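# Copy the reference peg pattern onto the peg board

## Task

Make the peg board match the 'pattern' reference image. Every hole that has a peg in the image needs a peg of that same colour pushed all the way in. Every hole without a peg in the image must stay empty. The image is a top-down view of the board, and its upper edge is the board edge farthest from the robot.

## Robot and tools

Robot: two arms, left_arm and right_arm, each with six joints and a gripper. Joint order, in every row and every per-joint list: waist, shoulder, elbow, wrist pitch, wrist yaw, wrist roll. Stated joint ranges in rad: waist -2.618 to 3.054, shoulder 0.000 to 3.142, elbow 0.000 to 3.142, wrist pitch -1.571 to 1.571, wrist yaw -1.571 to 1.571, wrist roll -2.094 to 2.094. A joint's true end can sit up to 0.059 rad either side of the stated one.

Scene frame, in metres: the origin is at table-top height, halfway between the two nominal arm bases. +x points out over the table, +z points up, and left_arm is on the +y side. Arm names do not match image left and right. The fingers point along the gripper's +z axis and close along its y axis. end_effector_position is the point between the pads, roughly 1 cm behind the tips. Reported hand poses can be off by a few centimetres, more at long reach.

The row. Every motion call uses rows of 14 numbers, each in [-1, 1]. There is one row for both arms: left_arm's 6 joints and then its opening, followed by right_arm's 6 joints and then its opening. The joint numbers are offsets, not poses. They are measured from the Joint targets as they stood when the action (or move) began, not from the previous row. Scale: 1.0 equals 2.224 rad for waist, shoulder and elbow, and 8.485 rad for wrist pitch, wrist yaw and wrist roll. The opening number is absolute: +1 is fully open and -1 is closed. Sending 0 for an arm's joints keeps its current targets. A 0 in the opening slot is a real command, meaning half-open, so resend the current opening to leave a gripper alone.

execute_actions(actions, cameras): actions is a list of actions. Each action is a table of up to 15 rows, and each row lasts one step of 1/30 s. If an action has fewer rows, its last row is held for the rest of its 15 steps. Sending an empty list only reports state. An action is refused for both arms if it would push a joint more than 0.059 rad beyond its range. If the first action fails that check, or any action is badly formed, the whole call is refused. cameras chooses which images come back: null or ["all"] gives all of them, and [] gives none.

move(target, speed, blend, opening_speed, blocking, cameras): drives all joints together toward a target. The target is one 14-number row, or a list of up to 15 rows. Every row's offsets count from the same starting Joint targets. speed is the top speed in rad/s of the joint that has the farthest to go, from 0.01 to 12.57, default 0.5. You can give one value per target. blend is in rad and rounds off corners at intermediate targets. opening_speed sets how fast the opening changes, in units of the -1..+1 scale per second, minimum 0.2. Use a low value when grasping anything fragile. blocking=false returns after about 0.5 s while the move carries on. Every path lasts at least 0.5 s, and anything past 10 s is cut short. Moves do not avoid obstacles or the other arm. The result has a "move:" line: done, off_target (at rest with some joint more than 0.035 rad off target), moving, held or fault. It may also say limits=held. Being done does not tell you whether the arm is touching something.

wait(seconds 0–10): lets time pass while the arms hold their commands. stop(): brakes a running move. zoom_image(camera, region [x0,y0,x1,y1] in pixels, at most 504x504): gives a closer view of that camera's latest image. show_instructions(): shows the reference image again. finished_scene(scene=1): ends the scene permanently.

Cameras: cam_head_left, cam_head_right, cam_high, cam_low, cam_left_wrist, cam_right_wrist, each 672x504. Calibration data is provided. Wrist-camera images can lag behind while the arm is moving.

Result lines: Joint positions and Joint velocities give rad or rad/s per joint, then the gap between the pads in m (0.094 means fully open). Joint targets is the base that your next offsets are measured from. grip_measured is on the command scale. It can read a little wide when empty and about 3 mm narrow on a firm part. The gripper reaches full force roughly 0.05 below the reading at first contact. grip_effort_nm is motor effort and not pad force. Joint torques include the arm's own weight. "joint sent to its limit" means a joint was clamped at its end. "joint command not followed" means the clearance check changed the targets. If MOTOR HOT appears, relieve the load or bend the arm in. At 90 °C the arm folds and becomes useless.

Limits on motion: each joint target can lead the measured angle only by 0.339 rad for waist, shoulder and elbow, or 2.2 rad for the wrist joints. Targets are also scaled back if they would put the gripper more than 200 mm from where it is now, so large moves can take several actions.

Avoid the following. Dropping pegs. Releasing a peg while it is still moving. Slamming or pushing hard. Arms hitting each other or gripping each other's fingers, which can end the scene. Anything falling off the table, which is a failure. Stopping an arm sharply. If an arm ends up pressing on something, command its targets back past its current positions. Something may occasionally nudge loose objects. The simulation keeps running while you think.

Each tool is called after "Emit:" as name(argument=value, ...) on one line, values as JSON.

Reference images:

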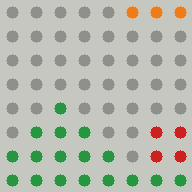

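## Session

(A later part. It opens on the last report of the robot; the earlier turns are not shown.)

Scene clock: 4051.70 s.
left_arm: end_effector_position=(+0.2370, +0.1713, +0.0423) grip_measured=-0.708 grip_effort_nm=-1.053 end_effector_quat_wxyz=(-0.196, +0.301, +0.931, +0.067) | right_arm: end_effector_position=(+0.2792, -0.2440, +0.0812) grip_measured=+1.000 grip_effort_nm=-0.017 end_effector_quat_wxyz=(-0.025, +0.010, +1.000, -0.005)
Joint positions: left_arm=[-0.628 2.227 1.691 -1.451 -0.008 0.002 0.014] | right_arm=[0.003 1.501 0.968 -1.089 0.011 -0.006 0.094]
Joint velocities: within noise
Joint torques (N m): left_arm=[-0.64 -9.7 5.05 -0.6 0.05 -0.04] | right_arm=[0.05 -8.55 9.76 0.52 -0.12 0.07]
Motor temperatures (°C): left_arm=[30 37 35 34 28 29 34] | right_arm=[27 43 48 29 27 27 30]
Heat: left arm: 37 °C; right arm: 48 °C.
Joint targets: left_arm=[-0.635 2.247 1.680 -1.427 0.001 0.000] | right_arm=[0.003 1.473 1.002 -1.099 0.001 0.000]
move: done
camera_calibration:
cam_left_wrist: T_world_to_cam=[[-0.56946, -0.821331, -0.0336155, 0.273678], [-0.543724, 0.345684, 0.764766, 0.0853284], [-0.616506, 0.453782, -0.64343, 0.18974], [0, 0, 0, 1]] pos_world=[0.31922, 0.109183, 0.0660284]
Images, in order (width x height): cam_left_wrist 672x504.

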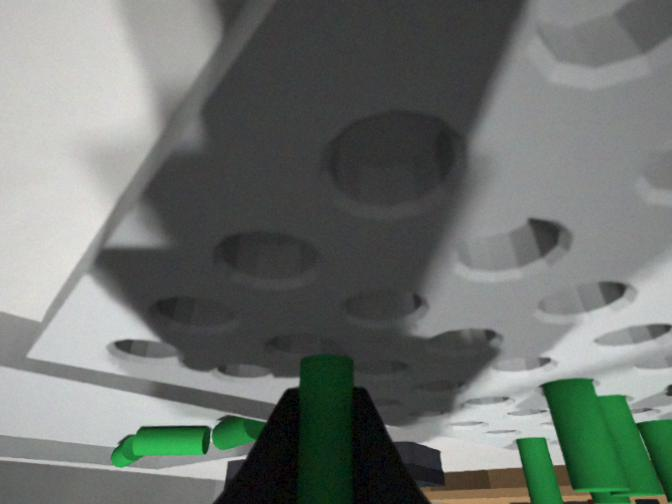

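Emit:
move(target=[[0.004,-0.0166,0.018,-0.0063,0,0,-0.9,0,0,0,0,0,0,1],[0.0065,0,0.002,0,0,0,-0.9,0,0,0,0,0,0,1]], speed=0.2, cameras=["cam_left_wrist"])

Emit:
zoom_image(camera="cam_left_wrist", region=[220, 280, 440, 450])

Scene clock: 4117.63 s.
left_arm: end_effector_position=(+0.2370, +0.1713, +0.0423) grip_measured=-0.708 grip_effort_nm=-1.043 end_effector_quat_wxyz=(-0.196, +0.301, +0.931, +0.067) | right_arm: end_effector_position=(+0.2792, -0.2440, +0.0812) grip_measured=+1.000 grip_effort_nm=-0.017 end_effector_quat_wxyz=(-0.025, +0.010, +1.000, -0.005)
Joint positions: left_arm=[-0.628 2.227 1.691 -1.451 -0.008 0.002 0.014] | right_arm=[0.003 1.501 0.968 -1.089 0.011 -0.006 0.094]
Joint velocities: within noise
Joint torques (N m): left_arm=[0.53 -9.69 5.37 -0.62 0.11 -0.06] | right_arm=[0.02 -8.57 9.76 0.52 -0.12 0.08]
Motor temperatures (°C): left_arm=[30 38 33 32 28 29 34] | right_arm=[27 43 48 29 27 27 30]
Heat: left arm: 38 °C; right arm: 48 °C.
Joint targets: left_arm=[-0.621 2.247 1.685 -1.427 0.001 0.000] | right_arm=[0.003 1.473 1.002 -1.099 0.001 0.000]
move: done
camera_calibration:
cam_left_wrist: T_world_to_cam=[[-0.56946, -0.821331, -0.0336155, 0.273678], [-0.543724, 0.345684, 0.764766, 0.0853284], [-0.616506, 0.453782, -0.64343, 0.18974], [0, 0, 0, 1]] pos_world=[0.31922, 0.109183, 0.0660284]
Images, in order (width x height): cam_left_wrist 672x504.

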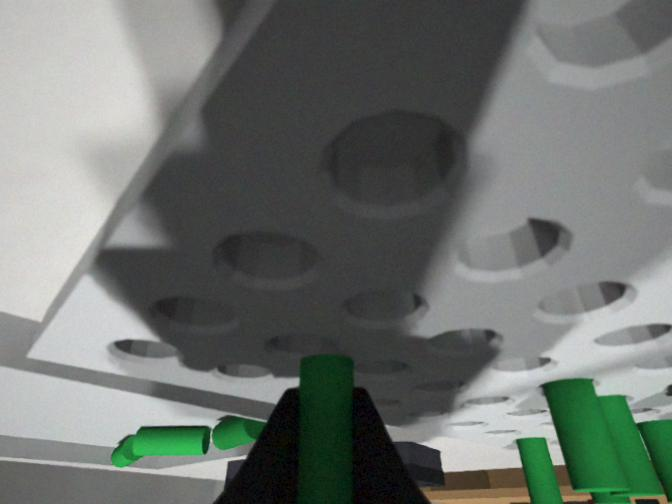

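Scaled by 2.291 from the camera's 672x504 image, which has a finer 960x720 frame.

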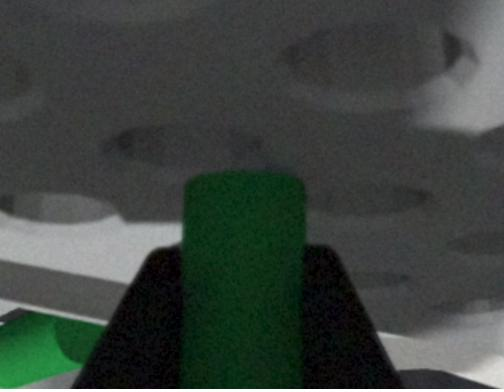

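Emit:
move(target=[[0.004,-0.08,0.018,-0.0063,0,0,-0.9,0,0,0,0,0,0,1]], speed=0.3, cameras=["cam_high","cam_head_left","cam_left_wrist"])

Emit:
zoom_image(camera="cam_high", region=[200, 200, 450, 400])

Scene clock: 4127.83 s.
left_arm: end_effector_position=(+0.2465, +0.1687, +0.0851) grip_measured=-0.708 grip_effort_nm=-1.053 end_effector_quat_wxyz=(-0.137, +0.300, +0.943, +0.047) | right_arm: end_effector_position=(+0.2792, -0.2440, +0.0812) grip_measured=+1.000 grip_effort_nm=-0.012 end_effector_quat_wxyz=(-0.025, +0.010, +1.000, -0.005)
Joint positions: left_arm=[-0.617 2.099 1.704 -1.466 -0.008 0.002 0.014] | right_arm=[0.003 1.501 0.968 -1.089 0.011 -0.006 0.094]
Joint velocities: within noise
Joint torques (N m): left_arm=[0.44 -13.34 8.47 -0.76 0.1 -0.06] | right_arm=[0.02 -8.58 9.76 0.52 -0.11 0.07]
Motor temperatures (°C): left_arm=[30 38 34 32 28 29 34] | right_arm=[27 43 48 29 27 27 30]
Heat: left arm: 38 °C; right arm: 48 °C.
Joint targets: left_arm=[-0.612 2.069 1.724 -1.480 0.001 0.000] | right_arm=[0.003 1.473 1.002 -1.099 0.001 0.000]
move: done
camera_calibration:
cam_left_wrist: T_world_to_cam=[[-0.557604, -0.829513, -0.0314039, 0.276621], [-0.621972, 0.392441, 0.677599, 0.0775028], [-0.549753, 0.397364, -0.734761, 0.225069], [0, 0, 0, 1]] pos_world=[0.326182, 0.109611, 0.121543]
Images, in order (width x height): cam_head_left 672x504, cam_high 672x504, cam_left_wrist 672x504.

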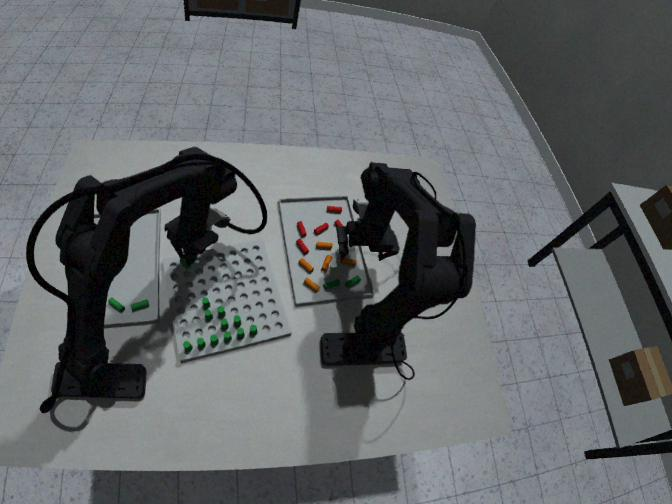

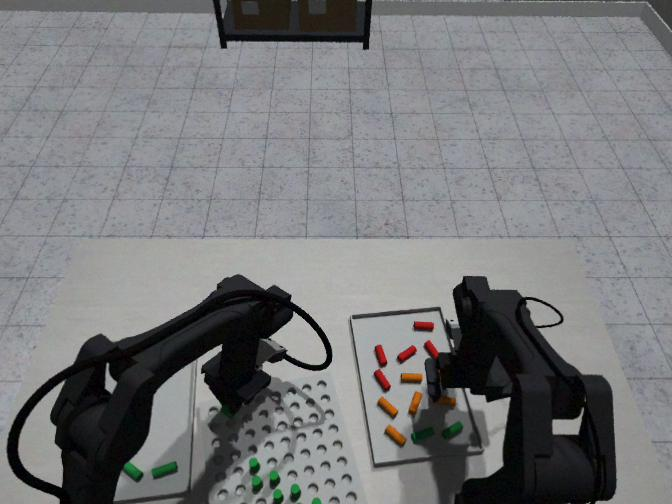

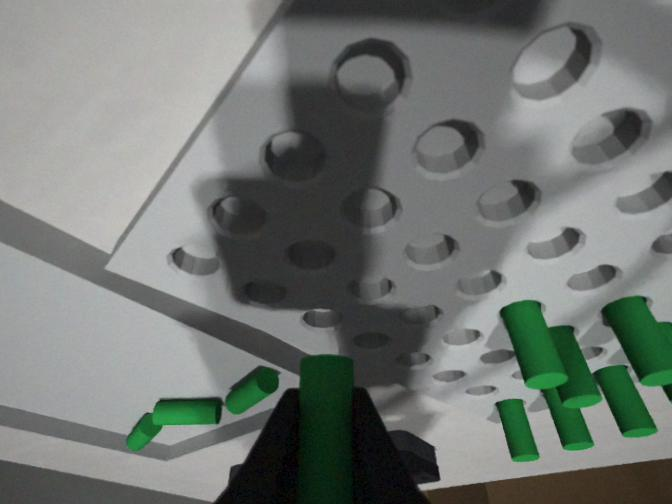

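Scaled by 2.016 from the camera's 672x504 image, which has a finer 960x720 frame.

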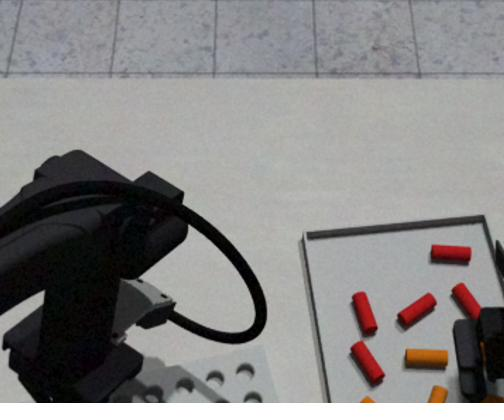

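Emit:
move(target=[[0,0.0589,-0.0108,0.0024,0,0,-0.9,0,0,0,0,0,0,1],[0,0.0746,-0.0288,0.0073,0,0,-0.9,0,0,0,0,0,0,1]], speed=0.2, cameras=["cam_left_wrist"])

Scene clock: 4159.20 s.
left_arm: end_effector_position=(+0.2363, +0.1759, +0.0420) grip_measured=-0.708 grip_effort_nm=-1.048 end_effector_quat_wxyz=(-0.196, +0.296, +0.932, +0.066) | right_arm: end_effector_position=(+0.2792, -0.2440, +0.0812) grip_measured=+1.000 grip_effort_nm=-0.012 end_effector_quat_wxyz=(-0.025, +0.010, +1.000, -0.005)
Joint positions: left_arm=[-0.617 2.215 1.669 -1.442 -0.008 0.002 0.014] | right_arm=[0.003 1.501 0.968 -1.089 0.011 -0.006 0.094]
Joint velocities: within noise
Joint torques (N m): left_arm=[0.44 -9.5 5.12 -0.58 0.08 -0.03] | right_arm=[0.05 -8.57 9.74 0.52 -0.12 0.07]
Motor temperatures (°C): left_arm=[30 40 36 32 28 29 35] | right_arm=[27 43 48 29 27 27 30]
Heat: left arm: 40 °C; right arm: 48 °C.
Joint targets: left_arm=[-0.612 2.235 1.660 -1.418 0.001 0.000] | right_arm=[0.003 1.473 1.002 -1.099 0.001 0.000]
move: done
camera_calibration:
cam_left_wrist: T_world_to_cam=[[-0.561004, -0.827129, -0.0336498, 0.275935], [-0.547275, 0.34008, 0.764746, 0.0853591], [-0.6211, 0.447441, -0.643453, 0.189169], [0, 0, 0, 1]] pos_world=[0.319008, 0.114563, 0.0657283]
Images, in order (width x height): cam_left_wrist 672x504.

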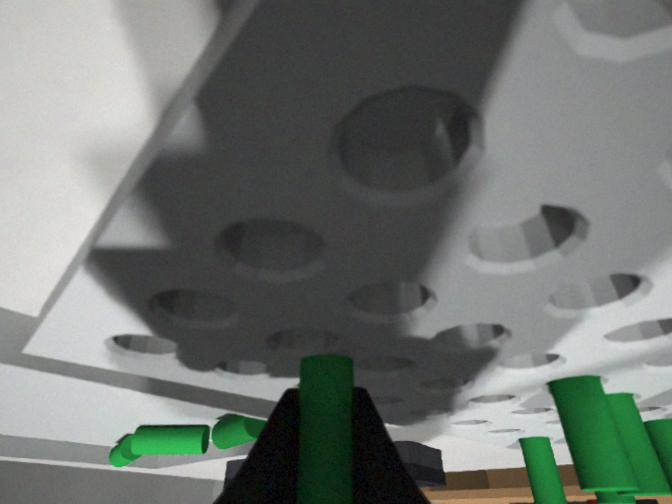

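Emit:
move(target=[[0,0,-0.0035,0,0,0,-0.9,0,0,0,0,0,0,1],[0,0,-0.0035,0,0,0,-0.4,0,0,0,0,0,0,1],[0,-0.0234,0.0459,-0.005,0,0,-0.4,0,0,0,0,0,0,1],[0,-0.0787,0.0629,-0.0097,0,0,-0.3,0,0,0,0,0,0,1],[0,-0.2136,-0.1416,0.0355,0,0,-0.2,0,0,0,0,0,0,1]], speed=[0.2,0.2,0.3,0.5,0.8], cameras=["cam_left_wrist"])

Scene clock: 4175.27 s.
left_arm: end_effector_position=(+0.2419, +0.1720, +0.0939) grip_measured=-0.202 grip_effort_nm=0.056 end_effector_quat_wxyz=(+0.000, +0.302, +0.953, +0.004) | right_arm: end_effector_position=(+0.2792, -0.2440, +0.0812) grip_measured=+1.000 grip_effort_nm=-0.017 end_effector_quat_wxyz=(-0.025, +0.010, +1.000, -0.005)
Joint positions: left_arm=[-0.617 1.794 1.358 -1.137 -0.008 0.002 0.038] | right_arm=[0.003 1.501 0.968 -1.089 0.011 -0.006 0.094]
Joint velocities: within noise
Joint torques (N m): left_arm=[0.47 -11.56 5.76 0.2 0.1 -0.03] | right_arm=[0.02 -8.58 9.74 0.52 -0.12 0.07]
Motor temperatures (°C): left_arm=[30 41 35 32 28 29 34] | right_arm=[27 43 48 29 27 27 30]
Heat: left arm: 41 °C; right arm: 48 °C.
Joint targets: left_arm=[-0.612 1.760 1.346 -1.117 0.001 0.000] | right_arm=[0.003 1.473 1.002 -1.099 0.001 0.000]
move: done
camera_calibration:
cam_left_wrist: T_world_to_cam=[[-0.550963, -0.83417, -0.0245062, 0.275491], [-0.75492, 0.485671, 0.440703, 0.105729], [-0.355719, 0.261311, -0.897318, 0.219426], [0, 0, 0, 1]] pos_world=[0.309656, 0.121118, 0.157051]
Images, in order (width x height): cam_left_wrist 672x504.

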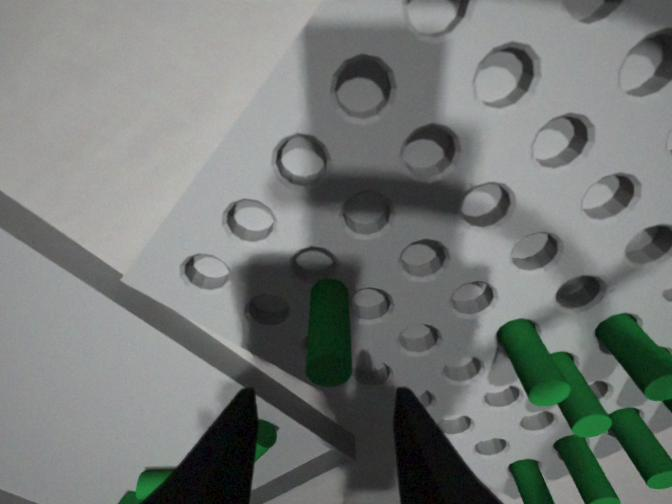

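Emit:
move(target=[[-0.001,0.04,-0.0625,0.0205,0,0,-0.2,0,0,0,0,0,0,1],[-0.001,0.04,-0.0625,0.0205,0,0,-0.9,0,0,0,0,0,0,1],[-0.001,-0.003,0.013,-0.0038,0,0,-0.9,0,0,0,0,0,0,1]], speed=[0.25,0.25,0.4], cameras=["cam_left_wrist"])

Scene clock: 4186.33 s.
left_arm: end_effector_position=(+0.2411, +0.1725, +0.0973) grip_measured=-0.690 grip_effort_nm=-1.043 end_effector_quat_wxyz=(+0.005, +0.302, +0.953, +0.003) | right_arm: end_effector_position=(+0.2792, -0.2440, +0.0812) grip_measured=+1.000 grip_effort_nm=-0.017 end_effector_quat_wxyz=(-0.025, +0.010, +1.000, -0.005)
Joint positions: left_arm=[-0.617 1.778 1.353 -1.137 -0.008 0.002 0.015] | right_arm=[0.003 1.501 0.968 -1.089 0.011 -0.006 0.094]
Joint velocities: within noise
Joint torques (N m): left_arm=[0.27 -10.59 9.17 -0.12 0.07 -0.03] | right_arm=[0.03 -8.58 9.77 0.52 -0.12 0.08]
Motor temperatures (°C): left_arm=[30 41 35 32 28 29 34] | right_arm=[27 43 48 29 27 27 30]
Heat: left arm: 41 °C; right arm: 48 °C.
Joint targets: left_arm=[-0.614 1.754 1.375 -1.149 0.001 -0.001] | right_arm=[0.003 1.473 1.002 -1.099 0.001 0.000]
move: done
camera_calibration:
cam_left_wrist: T_world_to_cam=[[-0.55044, -0.834524, -0.0241874, 0.275546], [-0.758899, 0.488063, 0.431123, 0.104827], [-0.347978, 0.255663, -0.901969, 0.221692], [0, 0, 0, 1]] pos_world=[0.308369, 0.122109, 0.161431]
Images, in order (width x height): cam_left_wrist 672x504.

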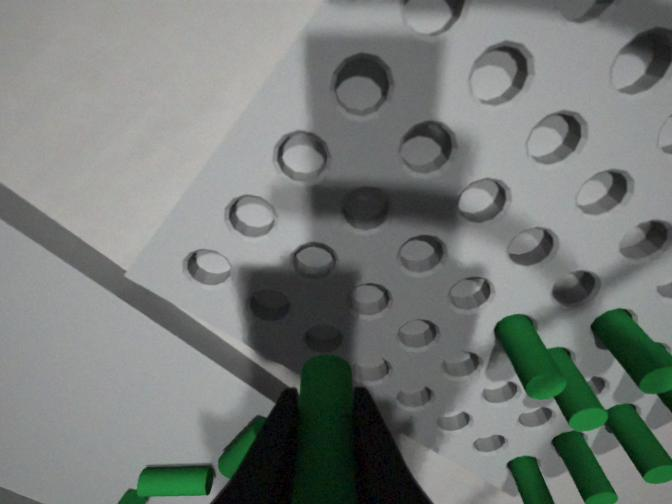

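Emit:
move(target=[[-0.1933,-0.0499,-0.0656,0.0022,0,0,-0.9,0,0,0,0,0,0,1],[-0.1933,-0.0027,-0.1306,0.0271,0,0,-0.9,0,0,0,0,0,0,1]], speed=[0.6,0.3], cameras=["cam_left_wrist"])

Emit:
zoom_image(camera="cam_left_wrist", region=[220, 280, 440, 450])

Scene clock: 4208.40 s.
left_arm: end_effector_position=(+0.1220, +0.1074, +0.0734) grip_measured=-0.690 grip_effort_nm=-1.043 end_effector_quat_wxyz=(-0.002, +0.498, +0.867, +0.003) | right_arm: end_effector_position=(+0.2792, -0.2440, +0.0812) grip_measured=+1.000 grip_effort_nm=-0.017 end_effector_quat_wxyz=(-0.025, +0.010, +1.000, -0.005)
Joint positions: left_arm=[-1.046 1.687 1.148 -1.039 -0.002 0.002 0.015] | right_arm=[0.003 1.501 0.968 -1.089 0.011 -0.006 0.094]
Joint velocities: within noise
Joint torques (N m): left_arm=[0.12 -2.1 0.96 1.24 0.01 -0.04] | right_arm=[0.01 -8.59 9.73 0.52 -0.12 0.07]
Motor temperatures (°C): left_arm=[30 41 35 32 28 29 35] | right_arm=[27 43 48 29 27 27 30]
Heat: left arm: 41 °C; right arm: 48 °C.
Joint targets: left_arm=[-1.044 1.747 1.084 -0.919 0.001 -0.001] | right_arm=[0.003 1.473 1.002 -1.099 0.001 0.000]
move: off_target (left_arm); left_arm: the wrist pitch is farthest, 0.120 rad from its target
camera_calibration:
cam_left_wrist: T_world_to_cam=[[-0.847653, -0.530229, -0.018483, 0.158202], [-0.481766, 0.754651, 0.445425, -0.00692883], [-0.222229, 0.38647, -0.895128, 0.145399], [0, 0, 0, 1]] pos_world=[0.163074, 0.0329197, 0.136161]
Images, in order (width x height): cam_left_wrist 672x504.

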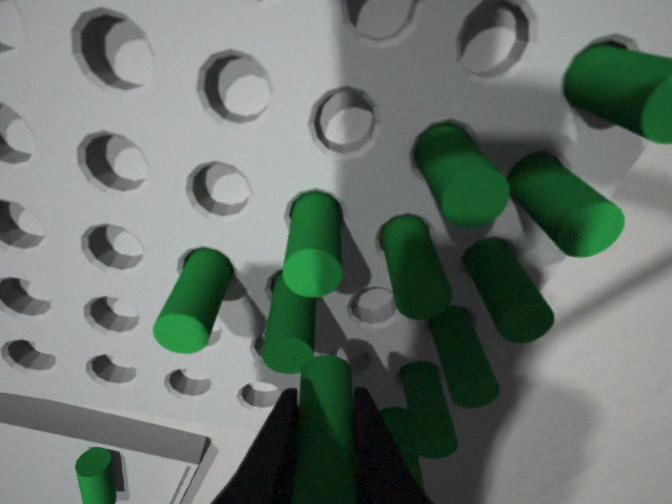

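Scaled by 2.291 from the camera's 672x504 image, which has a finer 960x720 frame.

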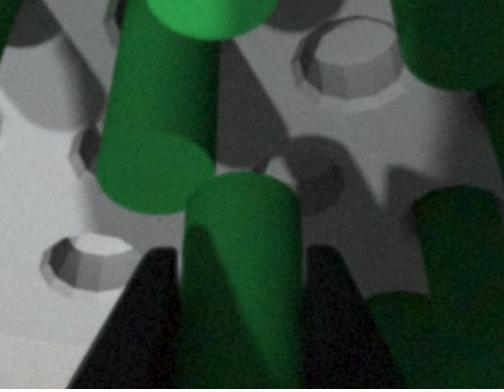

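Emit:
move(target=[[0,-0.0692,0.085,-0.02,0,0,-0.9,0,0,0,0,0,0,1]], speed=[0.4], cameras=["cam_left_wrist","cam_head_left","cam_low"])

Emit:
zoom_image(camera="cam_low", region=[370, 230, 480, 285])

Scene clock: 4230.17 s.
left_arm: end_effector_position=(+0.1347, +0.0858, +0.1222) grip_measured=-0.690 grip_effort_nm=-1.048 end_effector_quat_wxyz=(+0.060, +0.496, +0.865, -0.033) | right_arm: end_effector_position=(+0.2792, -0.2440, +0.0812) grip_measured=+1.000 grip_effort_nm=-0.022 end_effector_quat_wxyz=(-0.025, +0.010, +1.000, -0.005)
Joint positions: left_arm=[-1.046 1.611 1.254 -1.077 -0.002 0.002 0.015] | right_arm=[0.003 1.501 0.968 -1.089 0.011 -0.006 0.094]
Joint velocities: within noise
Joint torques (N m): left_arm=[0.09 -8.65 9.26 0.15 0.05 -0.03] | right_arm=[0.01 -8.58 9.74 0.53 -0.12 0.07]
Motor temperatures (°C): left_arm=[30 36 34 33 28 29 35] | right_arm=[27 43 48 29 27 27 30]
Heat: left arm: 36 °C; right arm: 48 °C.
Joint targets: left_arm=[-1.044 1.594 1.273 -1.089 0.001 -0.001] | right_arm=[0.003 1.473 1.002 -1.099 0.001 0.000]
move: done
camera_calibration:
cam_left_wrist: T_world_to_cam=[[-0.846465, -0.532256, -0.0141717, 0.157903], [-0.509383, 0.801768, 0.312565, 0.00968064], [-0.155002, 0.271794, -0.949791, 0.207724], [0, 0, 0, 1]] pos_world=[0.170788, 0.019825, 0.196507]
Images, in order (width x height): cam_head_left 672x504, cam_low 672x504, cam_left_wrist 672x504.

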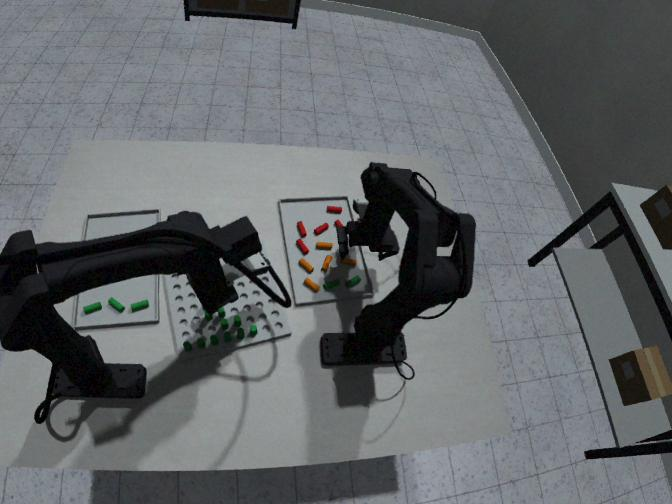

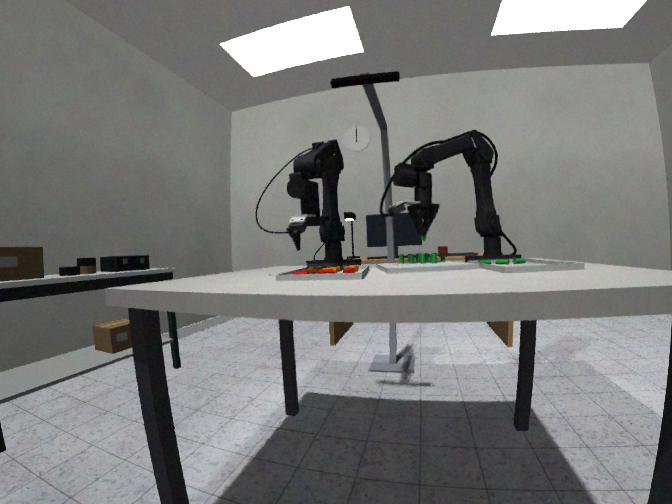

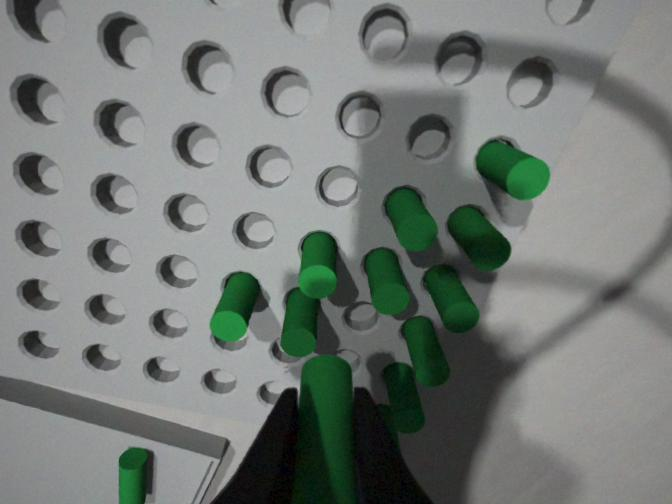

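Scaled by 4.582 from the camera's 672x504 image, which has a finer 960x720 frame.

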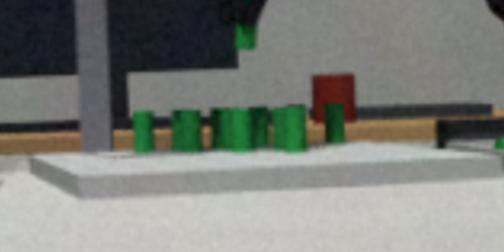

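Emit:
move(target=[[-0.0225,0,0,0,0,0,-0.9,0,0,0,0,0,0,1],[-0.0225,0.0499,-0.0504,0.0058,0,0,-0.9,0,0,0,0,0,0,1]], speed=[0.4,0.3], cameras=["cam_left_wrist"])

Scene clock: 4304.43 s.
left_arm: end_effector_position=(+0.1098, +0.1008, +0.0750) grip_measured=-0.690 grip_effort_nm=-1.038 end_effector_quat_wxyz=(-0.009, +0.518, +0.855, +0.006) | right_arm: end_effector_position=(+0.2792, -0.2440, +0.0812) grip_measured=+1.000 grip_effort_nm=-0.012 end_effector_quat_wxyz=(-0.025, +0.010, +1.000, -0.005)
Joint positions: left_arm=[-1.094 1.697 1.166 -1.06 -0.001 0.002 0.015] | right_arm=[0.003 1.501 0.968 -1.089 0.011 -0.006 0.094]
Joint velocities: within noise
Joint torques (N m): left_arm=[-0.06 -6.78 6.42 0.14 0.02 -0.04] | right_arm=[0.02 -8.55 9.74 0.52 -0.12 0.08]
Motor temperatures (°C): left_arm=[30 36 37 31 28 29 35] | right_arm=[27 43 48 29 27 27 30]
Heat: left arm: 37 °C; right arm: 48 °C.
Joint targets: left_arm=[-1.094 1.704 1.161 -1.039 0.001 -0.001] | right_arm=[0.003 1.473 1.002 -1.099 0.001 0.000]
move: done
camera_calibration:
cam_left_wrist: T_world_to_cam=[[-0.87191, -0.489344, -0.0177475, 0.142876], [-0.442144, 0.771199, 0.457996, -0.0155355], [-0.210431, 0.407178, -0.888777, 0.14271], [0, 0, 0, 1]] pos_world=[0.147737, 0.0237882, 0.136488]
Images, in order (width x height): cam_left_wrist 672x504.

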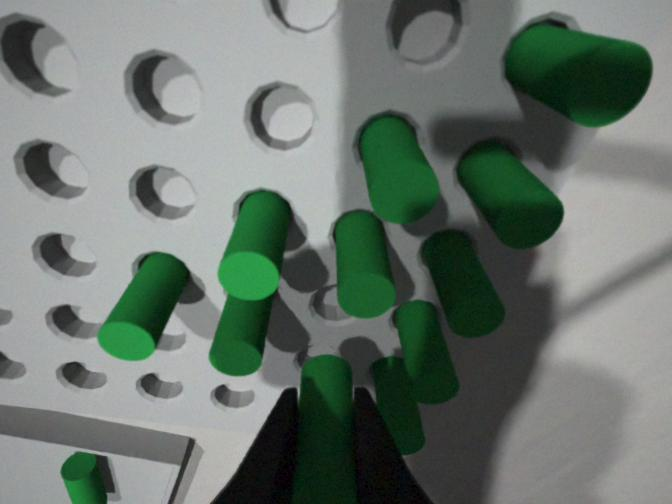

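Emit:
move(target=[[-0.0031,0.0175,-0.0373,0.0143,0,0,-0.9,0,0,0,0,0,0,1]], speed=[0.15], cameras=["cam_left_wrist"])

Emit:
zoom_image(camera="cam_left_wrist", region=[220, 280, 440, 450])

Scene clock: 4320.63 s.
left_arm: end_effector_position=(+0.1108, +0.0988, +0.0483) grip_measured=-0.690 grip_effort_nm=-1.043 end_effector_quat_wxyz=(-0.003, +0.518, +0.855, +0.002) | right_arm: end_effector_position=(+0.2792, -0.2440, +0.0812) grip_measured=+1.000 grip_effort_nm=-0.017 end_effector_quat_wxyz=(-0.025, +0.010, +1.000, -0.005)
Joint positions: left_arm=[-1.094 1.728 1.089 -0.939 -0.001 0.002 0.015] | right_arm=[0.003 1.501 0.968 -1.089 0.011 -0.006 0.094]
Joint velocities: within noise
Joint torques (N m): left_arm=[-0.58 -6.12 5.72 0.21 0.01 -0.04] | right_arm=[0.02 -8.58 9.77 0.52 -0.11 0.07]
Motor temperatures (°C): left_arm=[30 36 36 31 28 29 35] | right_arm=[27 43 48 29 27 27 30]
Heat: left arm: 36 °C; right arm: 48 °C.
Joint targets: left_arm=[-1.101 1.744 1.078 -0.918 0.001 -0.001] | right_arm=[0.003 1.473 1.002 -1.099 0.001 0.000]
move: done
camera_calibration:
cam_left_wrist: T_world_to_cam=[[-0.871797, -0.48956, -0.0173524, 0.142343], [-0.445013, 0.776668, 0.445814, -0.000905332], [-0.204776, 0.396382, -0.894957, 0.120887], [0, 0, 0, 1]] pos_world=[0.148446, 0.0224709, 0.111062]
Images, in order (width x height): cam_left_wrist 672x504.

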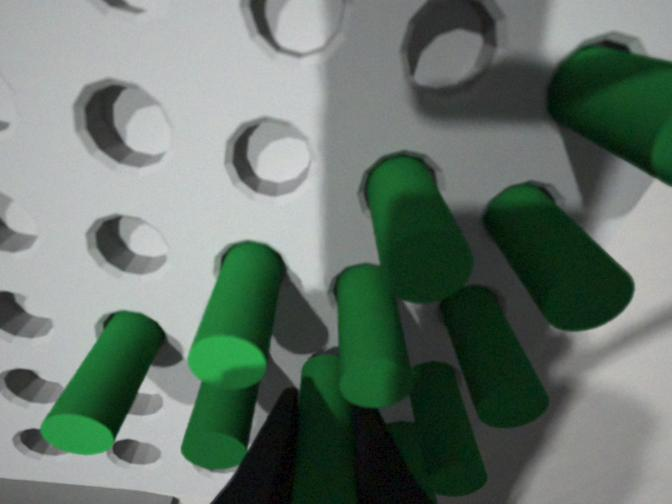

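Scaled by 2.291 from the camera's 672x504 image, which has a finer 960x720 frame.

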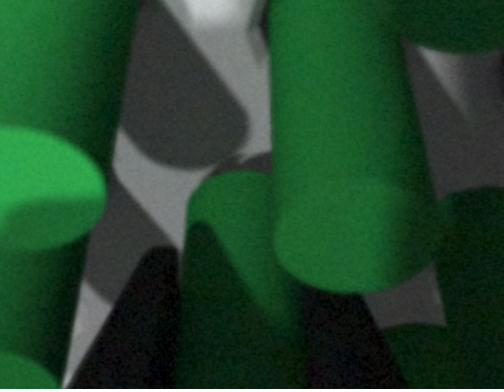

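Emit:
move(target=[[-0.0045,-0.022,0.02,-0.006,0,0,-0.9,0,0,0,0,0,0,1],[-0.0048,-0.0036,-0.0036,0,0,0,-0.9,0,0,0,0,0,0,1]], speed=[0.15], cameras=["cam_left_wrist"])

Emit:
zoom_image(camera="cam_left_wrist", region=[220, 280, 440, 450])

speed must be one number or one for each of the 2 targets, got a list of 1; nothing of the call was run

Scaled by 2.291 from the camera's 672x504 image, which has a finer 960x720 frame.

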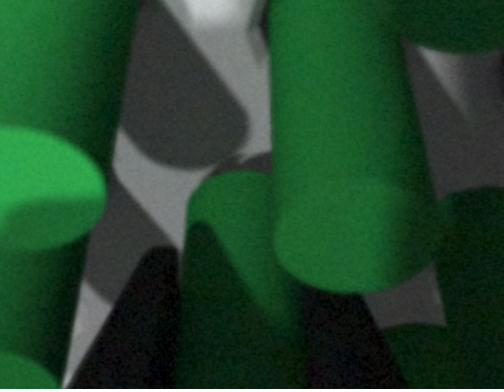

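Emit:
move(target=[[-0.0045,-0.022,0.02,-0.006,0,0,-0.9,0,0,0,0,0,0,1],[-0.0048,-0.0036,-0.0036,0,0,0,-0.9,0,0,0,0,0,0,1]], speed=0.15, cameras=["cam_left_wrist"])

Emit:
zoom_image(camera="cam_left_wrist", region=[220, 280, 440, 450])

Scene clock: 4353.37 s.
left_arm: end_effector_position=(+0.1065, +0.0995, +0.0466) grip_measured=-0.690 grip_effort_nm=-1.048 end_effector_quat_wxyz=(-0.006, +0.523, +0.852, +0.004) | right_arm: end_effector_position=(+0.2792, -0.2440, +0.0812) grip_measured=+1.000 grip_effort_nm=-0.022 end_effector_quat_wxyz=(-0.025, +0.010, +1.000, -0.005)
Joint positions: left_arm=[-1.106 1.728 1.082 -0.939 -0.001 0.002 0.015] | right_arm=[0.003 1.501 0.968 -1.089 0.011 -0.006 0.094]
Joint velocities: within noise
Joint torques (N m): left_arm=[-0.53 -6.79 5.48 0.16 0.03 -0.05] | right_arm=[0.05 -8.57 9.76 0.53 -0.11 0.07]
Motor temperatures (°C): left_arm=[30 36 34 31 28 29 35] | right_arm=[27 43 48 29 27 27 30]
Heat: left arm: 36 °C; right arm: 48 °C.
Joint targets: left_arm=[-1.112 1.736 1.070 -0.918 0.001 -0.001] | right_arm=[0.003 1.473 1.002 -1.099 0.001 0.000]
move: done
camera_calibration:
cam_left_wrist: T_world_to_cam=[[-0.877764, -0.478769, -0.0176244, 0.138425], [-0.433984, 0.778994, 0.452577, -0.00433499], [-0.202951, 0.404904, -0.891551, 0.116959], [0, 0, 0, 1]] pos_world=[0.14336, 0.0222934, 0.108677]
Images, in order (width x height): cam_left_wrist 672x504.

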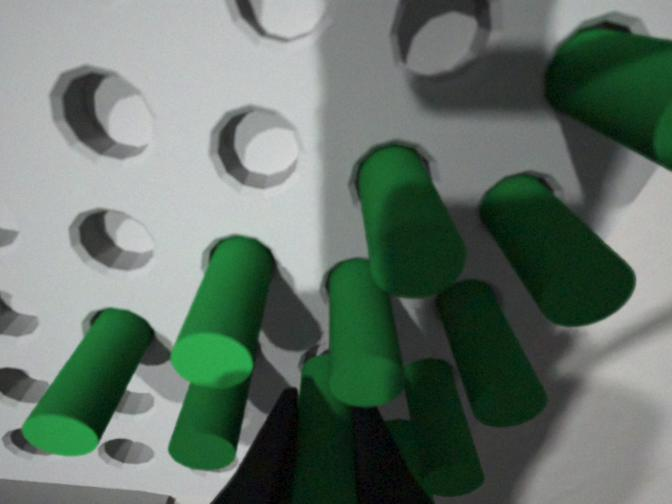

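Scaled by 2.291 from the camera's 672x504 image, which has a finer 960x720 frame.

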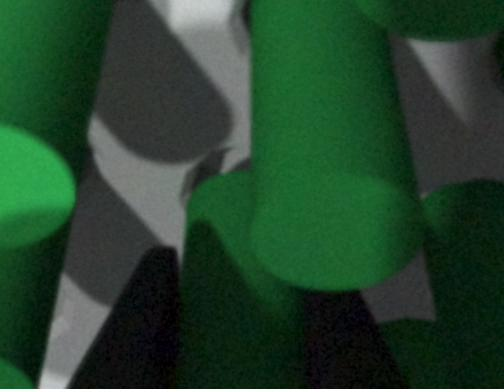

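Emit:
move(target=[[-0.0004,0.0027,-0.0081,0.0031,0,0,-0.9,0,0,0,0,0,0,1]], speed=0.1, cameras=["cam_left_wrist"])

Emit:
zoom_image(camera="cam_left_wrist", region=[220, 280, 440, 450])

Scene clock: 4369.83 s.
left_arm: end_effector_position=(+0.1066, +0.0987, +0.0426) grip_measured=-0.690 grip_effort_nm=-1.057 end_effector_quat_wxyz=(-0.002, +0.524, +0.852, +0.002) | right_arm: end_effector_position=(+0.2792, -0.2440, +0.0812) grip_measured=+1.000 grip_effort_nm=-0.017 end_effector_quat_wxyz=(-0.025, +0.010, +1.000, -0.005)
Joint positions: left_arm=[-1.106 1.728 1.064 -0.912 -0.001 0.002 0.015] | right_arm=[0.003 1.501 0.968 -1.089 0.011 -0.006 0.094]
Joint velocities: within noise
Joint torques (N m): left_arm=[-0.55 -6.27 5.37 0.2 0.01 -0.04] | right_arm=[0.02 -8.55 9.74 0.52 -0.12 0.08]
Motor temperatures (°C): left_arm=[30 36 35 31 28 29 35] | right_arm=[27 43 48 29 27 27 30]
Heat: left arm: 36 °C; right arm: 48 °C.
Joint targets: left_arm=[-1.112 1.742 1.052 -0.892 0.001 -0.001] | right_arm=[0.003 1.473 1.002 -1.099 0.001 0.000]
move: done
camera_calibration:
cam_left_wrist: T_world_to_cam=[[-0.878067, -0.478225, -0.0173137, 0.138098], [-0.435451, 0.783481, 0.443328, -0.00175367], [-0.198445, 0.396811, -0.896192, 0.114249], [0, 0, 0, 1]] pos_world=[0.143168, 0.022081, 0.105557]
Images, in order (width x height): cam_left_wrist 672x504.

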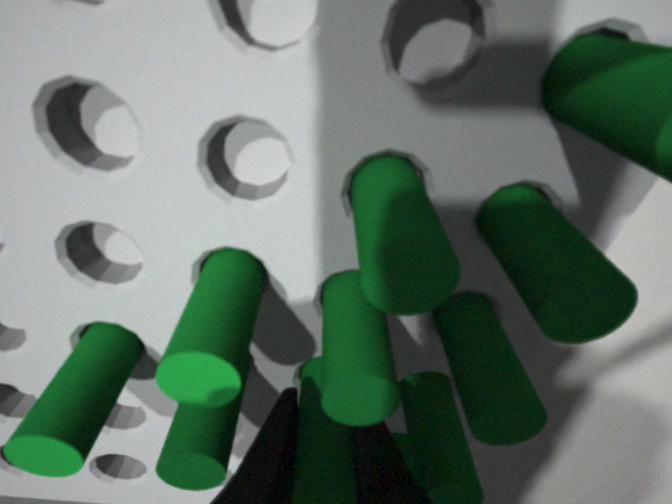

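Scaled by 2.291 from the camera's 672x504 image, which has a finer 960x720 frame.

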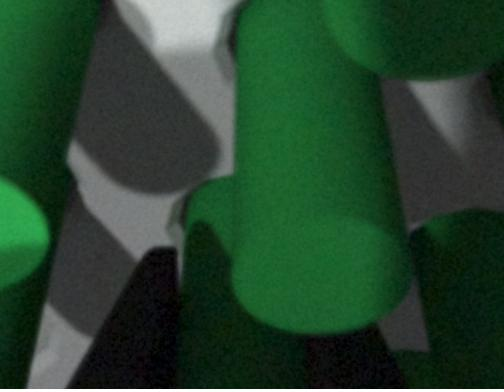

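Emit:
move(target=[[0,0.0018,-0.0034,0.0014,0,0,-0.9,0,0,0,0,0,0,1]], speed=0.1, cameras=["cam_left_wrist","cam_low"])

Emit:
zoom_image(camera="cam_left_wrist", region=[220, 280, 440, 450])

Emit:
zoom_image(camera="cam_low", region=[390, 235, 450, 275])

Scene clock: 4377.43 s.
left_arm: end_effector_position=(+0.1067, +0.0986, +0.0408) grip_measured=-0.690 grip_effort_nm=-1.043 end_effector_quat_wxyz=(+0.000, +0.524, +0.852, +0.001) | right_arm: end_effector_position=(+0.2792, -0.2440, +0.0812) grip_measured=+1.000 grip_effort_nm=-0.017 end_effector_quat_wxyz=(-0.025, +0.010, +1.000, -0.005)
Joint positions: left_arm=[-1.106 1.728 1.057 -0.901 -0.001 0.002 0.015] | right_arm=[0.003 1.501 0.968 -1.089 0.011 -0.006 0.094]
Joint velocities: within noise
Joint torques (N m): left_arm=[-0.44 -5.72 5.34 0.18 0.04 -0.04] | right_arm=[0.05 -8.58 9.77 0.52 -0.12 0.08]
Motor temperatures (°C): left_arm=[30 36 35 31 28 29 35] | right_arm=[27 43 48 29 27 27 30]
Heat: left arm: 36 °C; right arm: 48 °C.
Joint targets: left_arm=[-1.112 1.746 1.044 -0.880 0.001 -0.001] | right_arm=[0.003 1.473 1.002 -1.099 0.001 0.000]
move: done
camera_calibration:
cam_left_wrist: T_world_to_cam=[[-0.878023, -0.478309, -0.0172183, 0.138018], [-0.436145, 0.784771, 0.440354, -0.000823398], [-0.197113, 0.39415, -0.897659, 0.112862], [0, 0, 0, 1]] pos_world=[0.14307, 0.0221766, 0.104051]
Images, in order (width x height): cam_low 672x504, cam_left_wrist 672x504.

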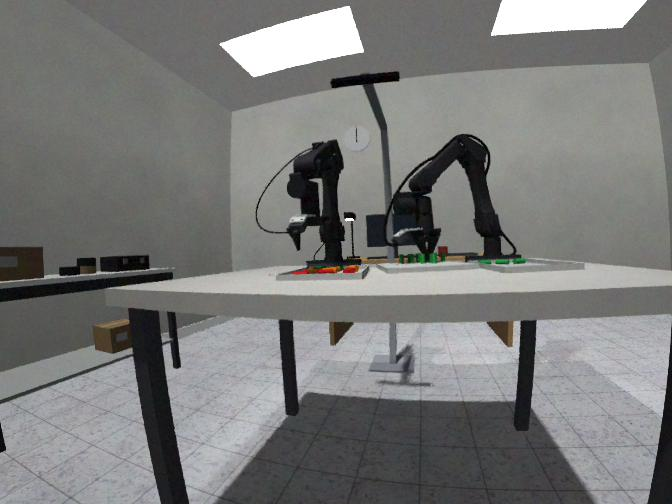

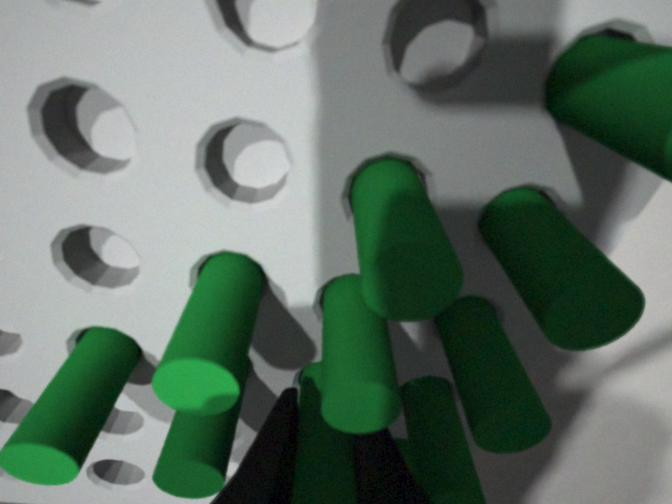

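Scaled by 2.291 from the camera's 672x504 image, which has a finer 960x720 frame.

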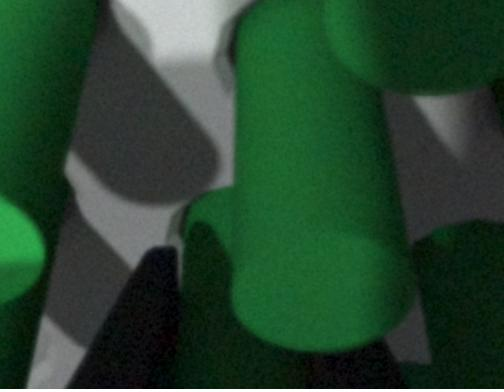

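Scaled by 8.400 from the camera's 672x504 image, which has a finer 960x720 frame.

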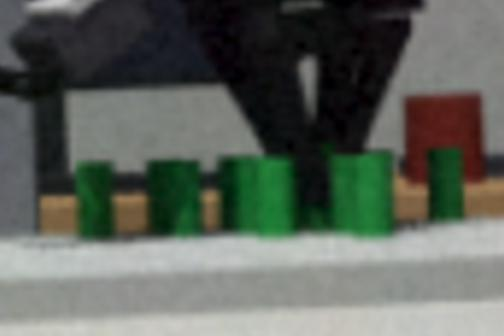

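Emit:
move(target=[[0,0.0008,-0.003,0.001,0,0,-0.9,0,0,0,0,0,0,1],[0,0,-0.001,0,0,0,-0.5,0,0,0,0,0,0,1],[0,-0.0384,0.0533,-0.0177,0,0,-0.5,0,0,0,0,0,0,1],[0,-0.0542,0.1090,-0.0364,0,0,-0.4,0,0,0,0,0,0,1]], speed=[0.1,0.2,0.2,0.5], cameras=["cam_left_wrist","cam_low"])

Emit:
zoom_image(camera="cam_low", region=[390, 235, 450, 275])

Scene clock: 4404.63 s.
left_arm: end_effector_position=(+0.1077, +0.0966, +0.1126) grip_measured=-0.401 grip_effort_nm=0.056 end_effector_quat_wxyz=(+0.005, +0.524, +0.852, -0.002) | right_arm: end_effector_position=(+0.2792, -0.2440, +0.0812) grip_measured=+1.000 grip_effort_nm=-0.012 end_effector_quat_wxyz=(-0.025, +0.010, +1.000, -0.005)
Joint positions: left_arm=[-1.106 1.648 1.264 -1.177 -0.001 0.002 0.028] | right_arm=[0.003 1.501 0.968 -1.089 0.011 -0.006 0.094]
Joint velocities: within noise
Joint torques (N m): left_arm=[-0.46 -9.26 9.36 -0.1 0.02 -0.02] | right_arm=[0.01 -8.57 9.76 0.52 -0.12 0.08]
Motor temperatures (°C): left_arm=[30 36 34 31 28 29 35] | right_arm=[27 43 48 29 27 27 30]
Heat: left arm: 36 °C; right arm: 48 °C.
Joint targets: left_arm=[-1.112 1.625 1.287 -1.189 0.001 -0.001] | right_arm=[0.003 1.473 1.002 -1.099 0.001 0.000]
move: done
camera_calibration:
cam_left_wrist: T_world_to_cam=[[-0.877928, -0.478495, -0.0168868, 0.139145], [-0.438354, 0.789091, 0.430327, -0.0294095], [-0.192584, 0.385199, -0.902515, 0.179193], [0, 0, 0, 1]] pos_world=[0.143778, 0.0207621, 0.17673]
Images, in order (width x height): cam_low 672x504, cam_left_wrist 672x504.

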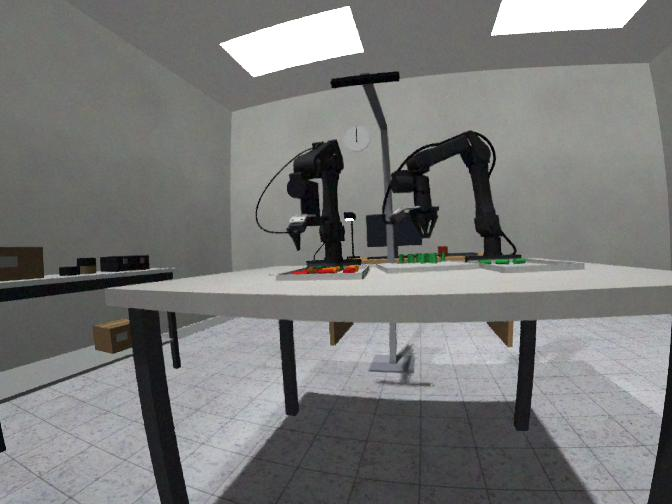

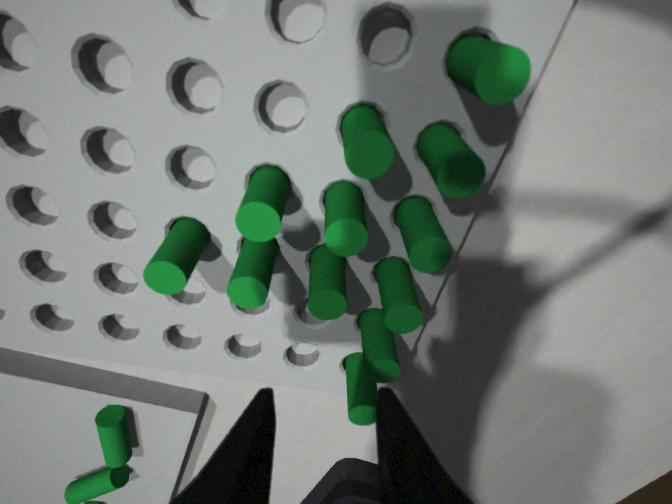

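Scaled by 8.400 from the camera's 672x504 image, which has a finer 960x720 frame.

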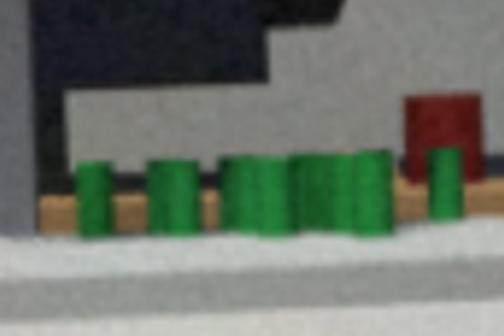

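Emit:
move(target=[[0.41,-0.1551,-0.1605,0.0223,0,0,-0.1,0,0,0,0,0,0,1]], speed=1.0, cameras=["cam_left_wrist","cam_head_left"])

Scene clock: 4435.37 s.
left_arm: end_effector_position=(+0.2167, +0.3087, +0.1143) grip_measured=-0.101 grip_effort_nm=0.061 end_effector_quat_wxyz=(+0.094, +0.099, +0.991, -0.010) | right_arm: end_effector_position=(+0.2792, -0.2440, +0.0812) grip_measured=+1.000 grip_effort_nm=-0.012 end_effector_quat_wxyz=(-0.025, +0.010, +1.000, -0.005)
Joint positions: left_arm=[-0.204 1.303 0.943 -1.021 0.001 0.002 0.042] | right_arm=[0.003 1.501 0.968 -1.089 0.011 -0.006 0.094]
Joint velocities: within noise
Joint torques (N m): left_arm=[0.32 -6.3 6.28 0.56 -0.01 -0.04] | right_arm=[0.02 -8.58 9.76 0.52 -0.11 0.08]
Motor temperatures (°C): left_arm=[30 38 35 31 28 29 34] | right_arm=[27 43 48 29 27 27 30]
Heat: left arm: 38 °C; right arm: 48 °C.
Joint targets: left_arm=[-0.200 1.280 0.930 -1.000 0.001 -0.001] | right_arm=[0.003 1.473 1.002 -1.099 0.001 0.000]
move: done
camera_calibration:
cam_left_wrist: T_world_to_cam=[[-0.166622, -0.985974, -0.0096085, 0.338124], [-0.951808, 0.158288, 0.262692, 0.175457], [-0.257487, 0.0529157, -0.964832, 0.243841], [0, 0, 0, 1]] pos_world=[0.286126, 0.292706, 0.192423]
Images, in order (width x height): cam_head_left 672x504, cam_left_wrist 672x504.

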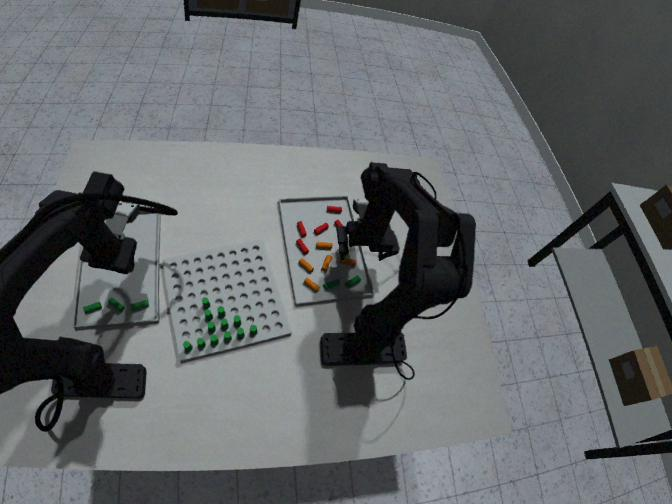

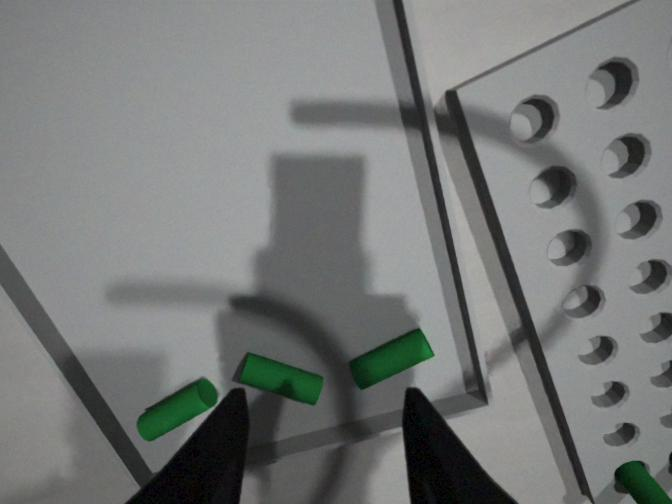

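Emit:
move(target=[[-0.0728,0.0746,-0.0387,0,0,0.1035,-0.1,0,0,0,0,0,0,1],[-0.0728,0.1075,-0.0922,0.0253,0,0.1035,-0.1,0,0,0,0,0,0,1]], speed=[1.0,0.4], cameras=["cam_left_wrist"])

Scene clock: 4463.63 s.
left_arm: end_effector_position=(+0.1806, +0.2819, +0.0206) grip_measured=-0.101 grip_effort_nm=0.056 end_effector_quat_wxyz=(-0.002, +0.571, +0.821, -0.001) | right_arm: end_effector_position=(+0.2792, -0.2440, +0.0812) grip_measured=+1.000 grip_effort_nm=-0.017 end_effector_quat_wxyz=(-0.025, +0.010, +1.000, -0.005)
Joint positions: left_arm=[-0.358 1.508 0.735 -0.801 0 0.865 0.042] | right_arm=[0.003 1.501 0.968 -1.089 0.011 -0.006 0.094]
Joint velocities: within noise
Joint torques (N m): left_arm=[-0.43 -4.1 5.18 0.11 -0.03 0.12] | right_arm=[0.02 -8.57 9.74 0.52 -0.11 0.07]
Motor temperatures (°C): left_arm=[30 35 34 32 28 29 34] | right_arm=[27 43 48 29 27 27 30]
Heat: left arm: 35 °C; right arm: 48 °C.
Joint targets: left_arm=[-0.362 1.519 0.725 -0.785 0.001 0.878] | right_arm=[0.003 1.473 1.002 -1.099 0.001 0.000]
move: done
camera_calibration:
cam_left_wrist: T_world_to_cam=[[-0.926818, -0.375298, -0.0126789, 0.269893], [-0.341926, 0.829483, 0.44164, -0.133125], [-0.155229, 0.413655, -0.897103, 0.0240097], [0, 0, 0, 1]] pos_world=[0.208349, 0.201783, 0.0837542]
Images, in order (width x height): cam_left_wrist 672x504.

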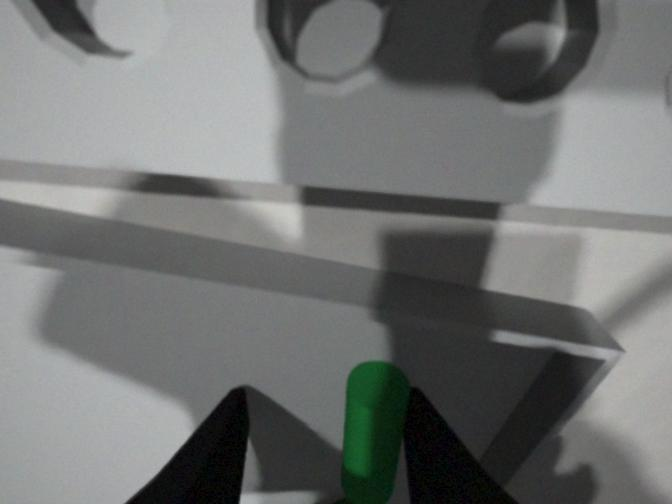

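Emit:
move(target=[[-0.0144,-0.0495,0.0225,-0.012,0,-0.0038,-0.1,0,0,0,0,0,0,1],[-0.0144,-0.0157,-0.0144,-0.0006,0,-0.0038,-0.2,0,0,0,0,0,0,1]], speed=[0.4,0.3], cameras=["cam_left_wrist"])

Scene clock: 4487.23 s.
left_arm: end_effector_position=(+0.1686, +0.2794, +0.0196) grip_measured=-0.199 grip_effort_nm=-0.090 end_effector_quat_wxyz=(-0.005, +0.579, +0.815, -0.001) | right_arm: end_effector_position=(+0.2792, -0.2440, +0.0812) grip_measured=+1.000 grip_effort_nm=-0.017 end_effector_quat_wxyz=(-0.025, +0.010, +1.000, -0.005)
Joint positions: left_arm=[-0.39 1.476 0.701 -0.806 -0.001 0.851 0.038] | right_arm=[0.003 1.501 0.968 -1.089 0.011 -0.006 0.094]
Joint velocities: within noise
Joint torques (N m): left_arm=[-0.36 -3.74 5.6 0.12 0.01 -0.08] | right_arm=[0.02 -8.57 9.77 0.52 -0.13 0.08]
Motor temperatures (°C): left_arm=[30 34 34 31 28 29 33] | right_arm=[27 43 48 29 27 27 30]
Heat: left arm: 34 °C; right arm: 48 °C.
Joint targets: left_arm=[-0.395 1.484 0.693 -0.790 0.001 0.845] | right_arm=[0.003 1.473 1.002 -1.099 0.001 0.000]
move: done
camera_calibration:
cam_left_wrist: T_world_to_cam=[[-0.933717, -0.357899, -0.00899357, 0.254058], [-0.32406, 0.834224, 0.446156, -0.139179], [-0.152176, 0.419498, -0.89491, 0.0200957], [0, 0, 0, 1]] pos_world=[0.195173, 0.198603, 0.0823642]
Images, in order (width x height): cam_left_wrist 672x504.

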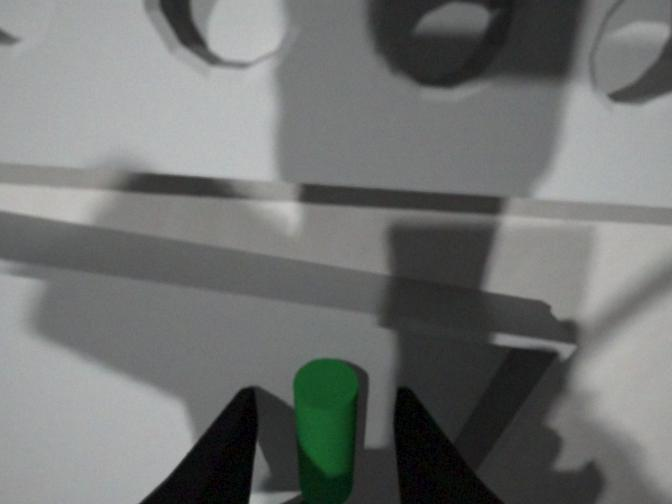

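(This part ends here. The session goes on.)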